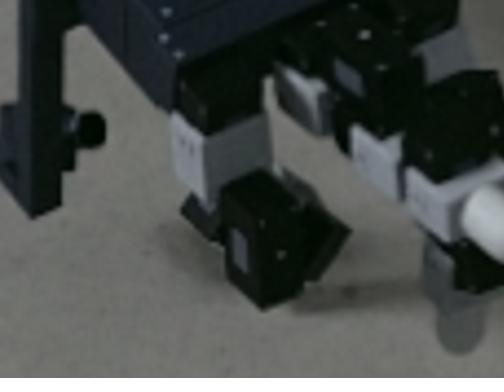

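Call:
{"fn": "move", "kwargs": {
  "target": [0,0,0,0,0,0,0.754,0,0.576,0.696,0.754,0,0.576,0.696,0.754,0,0.576,0.696,0.714,0.678,0.226,0.168,0.4,-0.6,0,0,-0.0248,-0.0289,-0.0338,0,0.1,-0.1,0.504,0.3,0.98,0,0.577,0.656,-0.358,0.756,0.212,0.2,-0.85,0.677,0.643,-0.853,0.4,-0.3],
  "speed": 0.15
}}

Call:
{"fn": "move", "kwargs": {
  "target": [0,0,0,0,0,0,0.754,0,0.576,0.696,0.754,0,0.576,0.696,0.754,0,0.576,0.696,0.714,0.678,0.226,0.168,0.4,-0.6,0,0,-0.0155,0,0,0,0.1,-0.1,0.504,0.3,0.98,0,0.577,0.656,-0.358,0.756,0.212,0.2,-0.85,0.677,0.643,-0.853,0.4,-0.3],
  "speed": 0.008,
  "stop_force": 10,
  "cameras": ["cam_right_wrist"]
}}

Scene clock: 1353.63 s.
left_arm: end_effector_position=(+0.3760, +0.1514, +0.2300) hand_goal=(+0.754, +0.000, +0.576, +0.696, +0.754, +0.000, +0.576, +0.696, +0.754, +0.000, +0.576, +0.696, +0.714, +0.678, +0.226, +0.168) hand_measured=(+0.754, +0.000, +0.576, +0.696, +0.754, +0.000, +0.576, +0.696, +0.754, +0.000, +0.576, +0.696, +0.714, +0.678, +0.224, +0.168) hand_current_ma=(+0, +0, +0, +0, +0, +0, +0, +0, +0, +0, +0, +0, +0, +0, -1, +0) hand_state=(goal, goal, goal, goal, goal, goal, goal, goal, goal, goal, goal, goal, goal, goal, goal, goal) hand_current_limit=0.40 hand_speed=-0.60 end_effector_quat_wxyz=(+0.000, +0.000, +1.000, +0.000) | right_arm: end_effector_position=(+0.3036, +0.5597, +0.0950) hand_goal=(+0.100, -0.100, +0.504, +0.300, +0.980, +0.000, +0.578, +0.656, -0.358, +0.756, +0.212, +0.200, -0.850, +0.678, +0.644, -0.852) hand_measured=(+0.084, -0.102, +0.504, +0.302, +0.972, +0.000, +0.576, +0.658, -0.322, +0.738, +0.224, +0.204, -0.850, +0.676, +0.672, -0.838) hand_current_ma=(-4, +0, +0, +0, -1, +0, +0, +0, +22, -4, +2, +0, +0, +0, +19, +6) hand_state=(goal, goal, goal, goal, goal, goal, goal, goal, blocked, goal, goal, goal, goal, goal, blocked, goal) hand_current_limit=0.40 hand_speed=-0.30 end_effector_quat_wxyz=(+0.645, -0.678, +0.193, -0.294)
Joint positions: left_arm=[-0.281 -1.556 2.144 0.983 1.571 1.29] | right_arm=[0.723 -1.474 2.503 -1.034 1.429 -0.15]
Joint torques (N m): left_arm=[1.35 -37.83 -34.1 6.45 1.76 -1.63] | right_arm=[-19.72 -39.96 -19.56 1.79 -3.33 -1.27]
Wrist force (N): left_arm=[-0.2 0.1 -0.2] | right_arm=[0.3 1.3 -3.6]
Wrist torque (N m): left_arm=[0.02 0.03 -0.03] | right_arm=[0.28 -0.02 0.27]
Wrist force, peak (N): left_arm=[0.5 0.1 -0.2] | right_arm=[1.0 1.5 -3.6]
Hand target: left_arm +0.3760, +0.1514, +0.2300; +0.000, +0.000, +1.000, +0.000 | right_arm +0.3037, +0.5597, +0.0950; +0.645, -0.678, +0.193, -0.294
Off the commanded pose: left_arm 0.000 m, 0 deg | right_arm 0.000 m, 0 deg.
move: done

Scene clock: 1356.00 s.
left_arm: end_effector_position=(+0.3760, +0.1514, +0.2300) hand_goal=(+0.754, +0.000, +0.576, +0.696, +0.754, +0.000, +0.576, +0.696, +0.754, +0.000, +0.576, +0.696, +0.714, +0.678, +0.226, +0.168) hand_measured=(+0.754, +0.000, +0.576, +0.696, +0.754, +0.000, +0.576, +0.696, +0.754, +0.000, +0.576, +0.696, +0.714, +0.678, +0.224, +0.168) hand_current_ma=(+0, +0, +0, +0, +0, +0, +0, +0, +0, +0, +0, +0, +0, +0, -1, +0) hand_state=(goal, goal, goal, goal, goal, goal, goal, goal, goal, goal, goal, goal, goal, goal, goal, goal) hand_current_limit=0.40 hand_speed=-0.60 end_effector_quat_wxyz=(+0.000, +0.000, +1.000, +0.000) | right_arm: end_effector_position=(+0.3037, +0.5597, +0.0857) hand_goal=(+0.100, -0.100, +0.504, +0.300, +0.980, +0.000, +0.578, +0.656, -0.358, +0.756, +0.212, +0.200, -0.850, +0.678, +0.644, -0.852) hand_measured=(+0.084, -0.102, +0.504, +0.302, +0.972, +0.000, +0.576, +0.658, -0.322, +0.760, +0.228, +0.204, -0.858, +0.676, +0.672, -0.846) hand_current_ma=(-4, +0, +0, +0, -1, +0, +0, +0, +22, +0, +4, +0, -1, +0, +19, +1) hand_state=(goal, goal, goal, goal, goal, goal, goal, goal, blocked, goal, goal, goal, goal, goal, blocked, goal) hand_current_limit=0.40 hand_speed=-0.30 end_effector_quat_wxyz=(+0.645, -0.678, +0.193, -0.294)
Joint positions: left_arm=[-0.281 -1.556 2.144 0.983 1.571 1.29] | right_arm=[0.723 -1.452 2.508 -1.062 1.429 -0.15]
Joint torques (N m): left_arm=[0.63 -37.61 -33.41 6.31 1.71 -2.04] | right_arm=[-19.95 -44.07 -25.45 2.63 -3.2 -1.74]
Wrist force (N): left_arm=[-0.1 0.1 -0.3] | right_arm=[0.8 -1.6 -3.5]
Wrist torque (N m): left_arm=[0.02 0.01 -0.01] | right_arm=[0.11 -0.04 0.21]
Wrist force, peak (N): left_arm=[0.3 0.1 -0.5] | right_arm=[1.4 -2.7 -3.6]
Hand target: left_arm +0.3760, +0.1514, +0.2300; +0.000, +0.000, +1.000, +0.000 | right_arm +0.3037, +0.5597, +0.0857; +0.645, -0.678, +0.193, -0.294
Off the commanded pose: left_arm 0.000 m, 0 deg | right_arm 0.000 m, 0 deg.
move: done
Images, in order (width x height): cam_right_wrist 672x504.

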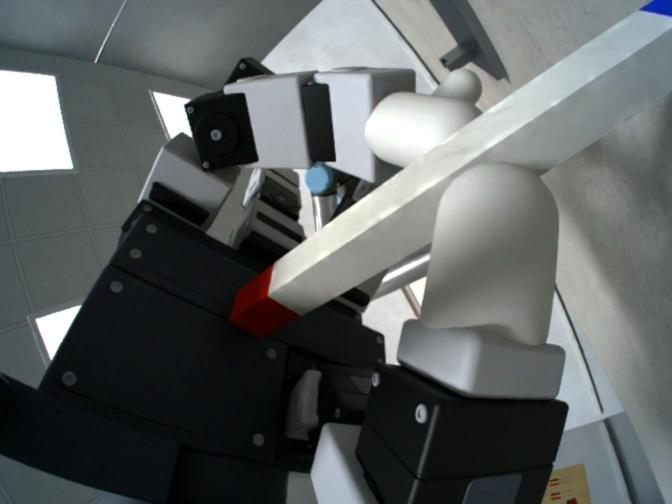

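Call:
{"fn": "move", "kwargs": {
  "target": [
    [0,0,0,0,0,0,0.754,0,0.576,0.696,0.754,0,0.576,0.696,0.754,0,0.576,0.696,0.714,0.678,0.226,0.168,0.4,-0.6,0.0213,-0.0182,-0.0032,-0.0217,-0.0253,0,0.1,-0.1,0.504,0.3,0.98,0,0.577,0.656,-0.358,0.756,0.212,0.2,-0.85,0.677,0.643,-0.853,0.4,-0.3],
    [0,0,0,0,0,0,0.754,0,0.576,0.696,0.754,0,0.576,0.696,0.754,0,0.576,0.696,0.714,0.678,0.226,0.168,0.4,-0.6,0.0398,-0.034,-0.0167,-0.0505,-0.0591,0,0.1,-0.1,0.504,0.3,0.98,0,0.577,0.656,-0.358,0.756,0.212,0.2,-0.85,0.677,0.643,-0.853,0.4,-0.3]
  ],
  "blend": [0.008,0],
  "speed": 0.04,
  "stop_force": 12,
  "cameras": ["cam_right_wrist"]
}}

Scene clock: 1374.87 s.
left_arm: end_effector_position=(+0.3760, +0.1514, +0.2300) hand_goal=(+0.754, +0.000, +0.576, +0.696, +0.754, +0.000, +0.576, +0.696, +0.754, +0.000, +0.576, +0.696, +0.714, +0.678, +0.226, +0.168) hand_measured=(+0.754, +0.000, +0.576, +0.696, +0.754, +0.000, +0.576, +0.696, +0.754, +0.000, +0.576, +0.696, +0.714, +0.678, +0.224, +0.168) hand_current_ma=(+0, +0, +0, +0, +0, +0, +0, +0, +0, +0, +0, +0, +0, +0, -1, +0) hand_state=(goal, goal, goal, goal, goal, goal, goal, goal, goal, goal, goal, goal, goal, goal, goal, goal) hand_current_limit=0.40 hand_speed=-0.60 end_effector_quat_wxyz=(+0.000, +0.000, +1.000, +0.000) | right_arm: end_effector_position=(+0.3276, +0.5393, +0.0757) hand_goal=(+0.100, -0.100, +0.504, +0.300, +0.980, +0.000, +0.578, +0.656, -0.358, +0.756, +0.212, +0.200, -0.850, +0.678, +0.644, -0.852) hand_measured=(+0.084, -0.102, +0.504, +0.302, +0.972, +0.000, +0.576, +0.658, -0.322, +0.754, +0.230, +0.208, -0.850, +0.676, +0.672, -0.846) hand_current_ma=(-4, +0, +0, +0, -1, +0, +0, +0, +22, +0, +5, +1, +0, +0, +19, +1) hand_state=(goal, goal, goal, goal, goal, goal, goal, goal, blocked, goal, goal, goal, goal, goal, blocked, goal) hand_current_limit=0.40 hand_speed=-0.30 end_effector_quat_wxyz=(-0.604, +0.697, -0.109, +0.370)
Joint positions: left_arm=[-0.281 -1.556 2.144 0.983 1.571 1.29] | right_arm=[0.694 -1.432 2.519 -1.092 1.398 -0.394]
Joint torques (N m): left_arm=[-0.97 -40.01 -34.56 6.22 1.7 -1.81] | right_arm=[-3.28 -45.91 -22.96 1.95 0.33 2.73]
Wrist force (N): left_arm=[-0.1 0.2 -0.4] | right_arm=[-0.5 0.8 -4.2]
Wrist torque (N m): left_arm=[0.05 0.01 -0.02] | right_arm=[0.29 0.10 0.22]
Wrist force, peak (N): left_arm=[0.1 0.1 -0.7] | right_arm=[-0.4 1.2 -4.5]
Hand target: left_arm +0.3760, +0.1514, +0.2300; +0.000, +0.000, +1.000, +0.000 | right_arm +0.3276, +0.5393, +0.0757; -0.604, +0.697, -0.109, +0.370
Off the commanded pose: left_arm 0.000 m, 0 deg | right_arm 0.000 m, 0 deg.
move: done
Images, in order (width x height): cam_right_wrist 672x504.

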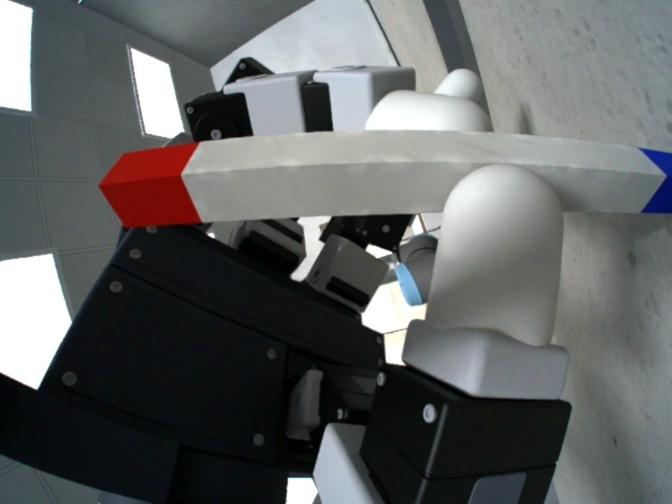

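Call:
{"fn": "move", "kwargs": {
  "target": [
    [0,0,0,0,0,0,0.754,0,0.576,0.696,0.754,0,0.576,0.696,0.754,0,0.576,0.696,0.714,0.678,0.226,0.168,0.4,-0.6,0,0,0.02,0,0,0,0.1,-0.1,0.504,0.3,0.98,0,0.577,0.656,-0.358,0.756,0.212,0.2,-0.85,0.677,0.643,-0.853,0.4,-0.3],
    [0,0,0,0,0,0,0.754,0,0.576,0.696,0.754,0,0.576,0.696,0.754,0,0.576,0.696,0.714,0.678,0.226,0.168,0.4,-0.6,-0.0398,0.034,0.057,0.0794,0.0929,0,0.1,-0.1,0.504,0.3,0.98,0,0.577,0.656,-0.358,0.756,0.212,0.2,-0.85,0.677,0.643,-0.853,0.4,-0.3]
  ],
  "blend": [0.008,0],
  "speed": 0.15,
  "cameras": ["cam_high","cam_right_wrist"]
}}

Call:
{"fn": "zoom_image", "kwargs": {
  "camera": "cam_high",
  "region": [420, 75, 500, 135]
}}

Scene clock: 1385.80 s.
left_arm: end_effector_position=(+0.3760, +0.1514, +0.2300) hand_goal=(+0.754, +0.000, +0.576, +0.696, +0.754, +0.000, +0.576, +0.696, +0.754, +0.000, +0.576, +0.696, +0.714, +0.678, +0.226, +0.168) hand_measured=(+0.754, +0.000, +0.576, +0.696, +0.754, +0.000, +0.576, +0.696, +0.754, +0.000, +0.576, +0.696, +0.714, +0.678, +0.224, +0.168) hand_current_ma=(+0, +0, +0, +0, +0, +0, +0, +0, +0, +0, +0, +0, +0, +0, -1, +0) hand_state=(goal, goal, goal, goal, goal, goal, goal, goal, goal, goal, goal, goal, goal, goal, goal, goal) hand_current_limit=0.40 hand_speed=-0.60 end_effector_quat_wxyz=(+0.000, +0.000, +1.000, +0.000) | right_arm: end_effector_position=(+0.3037, +0.5597, +0.1100) hand_goal=(+0.100, -0.100, +0.504, +0.300, +0.980, +0.000, +0.578, +0.656, -0.358, +0.756, +0.212, +0.200, -0.850, +0.678, +0.644, -0.852) hand_measured=(+0.086, -0.100, +0.504, +0.302, +0.972, +0.000, +0.576, +0.658, -0.322, +0.754, +0.230, +0.208, -0.848, +0.676, +0.672, -0.844) hand_current_ma=(-4, +0, +0, +0, -1, +0, +0, +0, +22, +0, +5, +1, +0, +0, +19, +1) hand_state=(goal, goal, goal, goal, goal, goal, goal, goal, blocked, goal, goal, goal, goal, goal, blocked, goal) hand_current_limit=0.40 hand_speed=-0.30 end_effector_quat_wxyz=(+0.664, -0.663, +0.240, -0.249)
Joint positions: left_arm=[-0.281 -1.556 2.144 0.983 1.571 1.29] | right_arm=[0.69 -1.509 2.502 -0.998 1.396 -0.01]
Joint torques (N m): left_arm=[-1.14 -37.92 -33.4 6.14 1.6 -1.86] | right_arm=[-18.76 -9.61 -20.75 -5.97 -3.29 1.49]
Wrist force (N): left_arm=[0.1 0.3 -0.2] | right_arm=[0.8 1.4 -3.2]
Wrist torque (N m): left_arm=[0.05 -0.01 -0.01] | right_arm=[0.23 -0.08 0.40]
Wrist force, peak (N): left_arm=[-0.1 0.5 -0.4] | right_arm=[-0.9 2.8 -4.2]
Hand target: left_arm +0.3760, +0.1514, +0.2300; +0.000, +0.000, +1.000, +0.000 | right_arm +0.3037, +0.5597, +0.1099; +0.664, -0.663, +0.240, -0.249
Off the commanded pose: left_arm 0.000 m, 0 deg | right_arm 0.000 m, 0 deg.
move: done; blend cut to 0.006 m at target 1
Images, in order (width x height): cam_high 896x504, cam_right_wrist 672x504.

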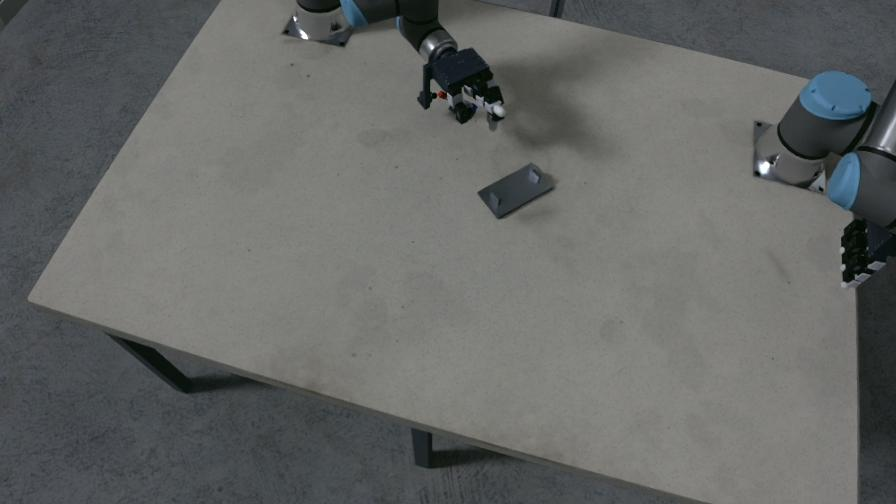

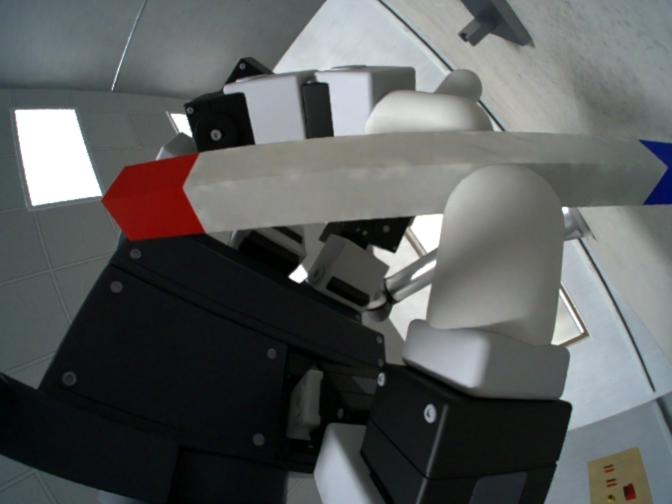

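Scaled by 6.300 from the camera's 896x504 image, which has a finer 1280x720 frame.

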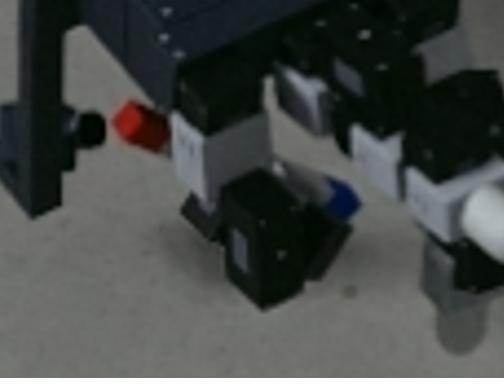

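Call:
{"fn": "execute_actions", "kwargs": {
  "actions": [
    [[0,0,0,0,0,0,0.754,0,0.576,0.696,0.754,0,0.576,0.696,0.754,0,0.576,0.696,0.714,0.678,0.226,0.168,0.4,-0.6,0,0,0,0,0,0,0.1,-0.1,0.504,0.3,0.98,0,0.577,0.656,-0.353,0.756,0.212,0.2,-0.85,0.677,0.648,-0.853,0.4,-0.8]],
    [[0,0,0,0,0,0,0.754,0,0.576,0.696,0.754,0,0.576,0.696,0.754,0,0.576,0.696,0.714,0.678,0.226,0.168,0.4,-0.6,0,0,0,0,0,0,0.2,-0.045,0.504,-0.485,0.98,0,0.577,0.656,-0.353,0.756,0.212,0.2,-0.85,0.677,0.648,-0.853,0.6,0.5],[0,0,0,0,0,0,0.754,0,0.576,0.696,0.754,0,0.576,0.696,0.754,0,0.576,0.696,0.714,0.678,0.226,0.168,0.4,-0.6,0,0,0,0,0,0,0.2,-0.045,0.504,-0.485,0.98,0,0.577,0.656,-0.353,0.756,0.212,0.2,-0.85,0.677,0.648,-0.853,0.6,0.5],[0,0,0,0,0,0,0.754,0,0.576,0.696,0.754,0,0.576,0.696,0.754,0,0.576,0.696,0.714,0.678,0.226,0.168,0.4,-0.6,0,0,0,0,0,0,0.2,-0.045,0.504,-0.485,0.98,0,0.577,0.656,-0.353,0.756,0.212,0.2,-0.85,0.677,0.648,-0.853,0.6,0.5],[0,0,0,0,0,0,0.754,0,0.576,0.696,0.754,0,0.576,0.696,0.754,0,0.576,0.696,0.714,0.678,0.226,0.168,0.4,-0.6,0,0,0,0,0,0,0.2,-0.045,0.504,-0.485,0.98,0,0.577,0.656,-0.353,0.756,0.212,0.2,-0.85,0.677,0.648,-0.853,0.6,0.5],[0,0,0,0,0,0,0.754,0,0.576,0.696,0.754,0,0.576,0.696,0.754,0,0.576,0.696,0.714,0.678,0.226,0.168,0.4,-0.6,0,0,0,0,0,0,-0.487,-0.045,0.504,-0.485,0.98,0,0.577,0.656,-0.353,0.756,0.212,0.2,-0.85,0.677,0.648,-0.853,0.6,0]],
    [[0,0,0,0,0,0,0.754,0,0.576,0.696,0.754,0,0.576,0.696,0.754,0,0.576,0.696,0.714,0.678,0.226,0.168,0.4,-0.6,0,0,0,0,0,0,-0.5,-0.07,0.504,-0.26,0.98,0,0.577,0.656,-0.353,0.756,0.212,0.2,-0.85,0.677,0.648,-0.853,1,1],[0,0,0,0,0,0,0.754,0,0.576,0.696,0.754,0,0.576,0.696,0.754,0,0.576,0.696,0.714,0.678,0.226,0.168,0.4,-0.6,0,0,0,0,0,0,-0.525,-0.11,0.504,-0.09,0.98,0,0.577,0.656,-0.353,0.756,0.212,0.2,-0.85,0.677,0.648,-0.853,1,1],[0,0,0,0,0,0,0.754,0,0.576,0.696,0.754,0,0.576,0.696,0.754,0,0.576,0.696,0.714,0.678,0.226,0.168,0.4,-0.6,0,0,0,0,0,0,-0.537,-0.14,0.504,0.02,0.98,0,0.577,0.656,-0.353,0.756,0.212,0.2,-0.85,0.677,0.648,-0.853,1,1],[0,0,0,0,0,0,0.754,0,0.576,0.696,0.754,0,0.576,0.696,0.754,0,0.576,0.696,0.714,0.678,0.226,0.168,0.4,-0.6,0,0,0,0,0,0,-0.56,-0.27,0.504,0.16,0.98,0,0.577,0.656,-0.353,0.756,0.212,0.2,-0.85,0.677,0.648,-0.853,1,1],[0,0,0,0,0,0,0.754,0,0.576,0.696,0.754,0,0.576,0.696,0.754,0,0.576,0.696,0.714,0.678,0.226,0.168,0.4,-0.6,0,0,0,0,0,0,-0.6,-0.42,0.504,0.36,0.98,0,0.577,0.656,-0.353,0.756,0.212,0.2,-0.85,0.677,0.648,-0.853,1,1],[0,0,0,0,0,0,0.754,0,0.576,0.696,0.754,0,0.576,0.696,0.754,0,0.576,0.696,0.714,0.678,0.226,0.168,0.4,-0.6,0,0,0,0,0,0,-0.62,-0.48,0.504,0.42,0.98,0,0.577,0.656,-0.353,0.756,0.212,0.2,-0.85,0.677,0.648,-0.853,1,1],[0,0,0,0,0,0,0.754,0,0.576,0.696,0.754,0,0.576,0.696,0.754,0,0.576,0.696,0.714,0.678,0.226,0.168,0.4,-0.6,0,0,0,0,0,0,0.1,-0.1,0.504,0.3,0.98,0,0.577,0.656,-0.353,0.756,0.212,0.2,-0.85,0.677,0.648,-0.853,1,1]]
  ],
  "cameras": ["cam_high","cam_right_wrist"]
}}

Call:
{"fn": "zoom_image", "kwargs": {
  "camera": "cam_high",
  "region": [420, 75, 500, 135]
}}

Scene clock: 1428.13 s.
left_arm: end_effector_position=(+0.3760, +0.1514, +0.2300) hand_goal=(+0.754, +0.000, +0.576, +0.696, +0.754, +0.000, +0.576, +0.696, +0.754, +0.000, +0.576, +0.696, +0.714, +0.678, +0.226, +0.168) hand_measured=(+0.754, +0.000, +0.576, +0.696, +0.754, +0.000, +0.576, +0.696, +0.754, +0.000, +0.576, +0.696, +0.714, +0.678, +0.224, +0.168) hand_current_ma=(+0, +0, +0, +0, +0, +0, +0, +0, +0, +0, +0, +0, +0, +0, -1, +0) hand_state=(goal, goal, goal, goal, goal, goal, goal, goal, goal, goal, goal, goal, goal, goal, goal, goal) hand_current_limit=0.40 hand_speed=-0.60 end_effector_quat_wxyz=(+0.000, +0.000, +1.000, +0.000) | right_arm: end_effector_position=(+0.3037, +0.5597, +0.1099) hand_goal=(+0.100, -0.100, +0.504, +0.300, +0.980, +0.000, +0.578, +0.656, -0.352, +0.756, +0.212, +0.200, -0.850, +0.678, +0.648, -0.852) hand_measured=(+0.086, -0.100, +0.502, +0.302, +0.972, +0.000, +0.576, +0.658, -0.320, +0.734, +0.222, +0.204, -0.846, +0.676, +0.674, -0.844) hand_current_ma=(-3, +0, +0, +0, -1, +0, +0, +0, +17, -6, +2, +0, +0, +0, +15, +2) hand_state=(goal, goal, goal, goal, goal, goal, goal, goal, blocked, blocked, goal, goal, goal, goal, blocked, goal) hand_current_limit=1.00 hand_speed=1.00 end_effector_quat_wxyz=(+0.664, -0.663, +0.240, -0.249)
Joint positions: left_arm=[-0.281 -1.556 2.144 0.983 1.571 1.29] | right_arm=[0.69 -1.509 2.502 -0.999 1.396 -0.01]
Joint torques (N m): left_arm=[-2.59 -38.64 -33.47 6.32 1.64 -1.87] | right_arm=[13.84 -11.67 -20.54 -4.04 -0.08 1.87]
Wrist force (N): left_arm=[0.1 -0.1 -0.4] | right_arm=[0.6 1.6 -3.5]
Wrist torque (N m): left_arm=[0.02 -0.02 0.01] | right_arm=[0.28 -0.05 0.36]
Wrist force, peak (N): left_arm=[0.2 0.4 -0.4] | right_arm=[1.0 1.7 -3.9]
Hand target: left_arm +0.3760, +0.1514, +0.2300; +0.000, +0.000, +1.000, +0.000 | right_arm +0.3037, +0.5597, +0.1099; +0.664, -0.663, +0.240, -0.249
Off the commanded pose: left_arm 0.000 m, 0 deg | right_arm 0.000 m, 0 deg.
Images, in order (width x height): cam_high 896x504, cam_right_wrist 672x504.

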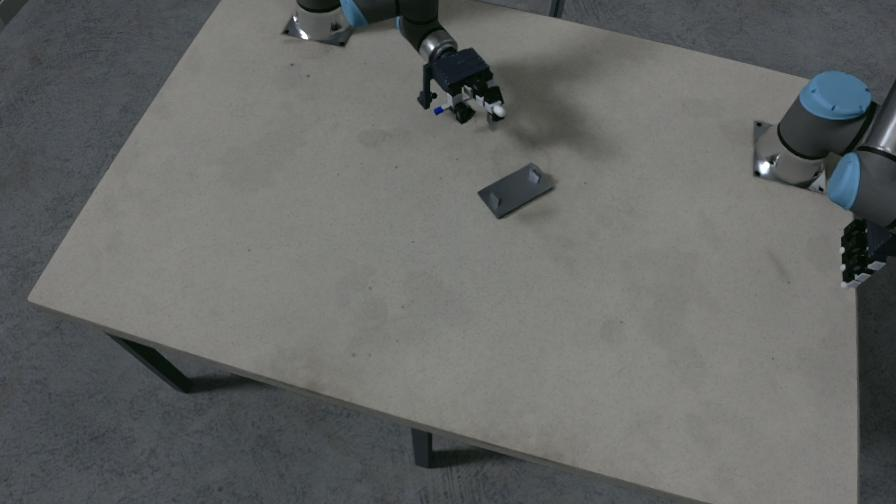

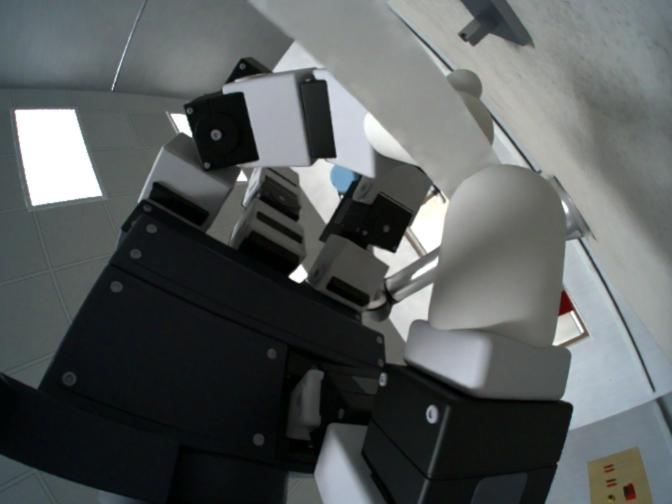

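Scaled by 6.300 from the camera's 896x504 image, which has a finer 1280x720 frame.

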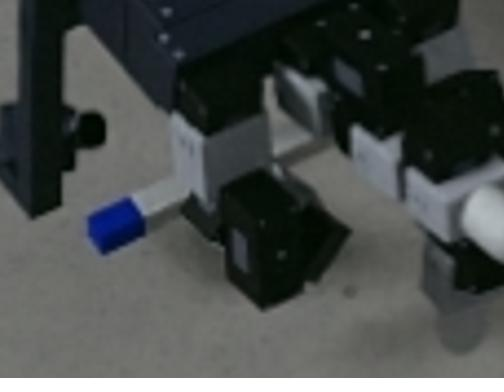

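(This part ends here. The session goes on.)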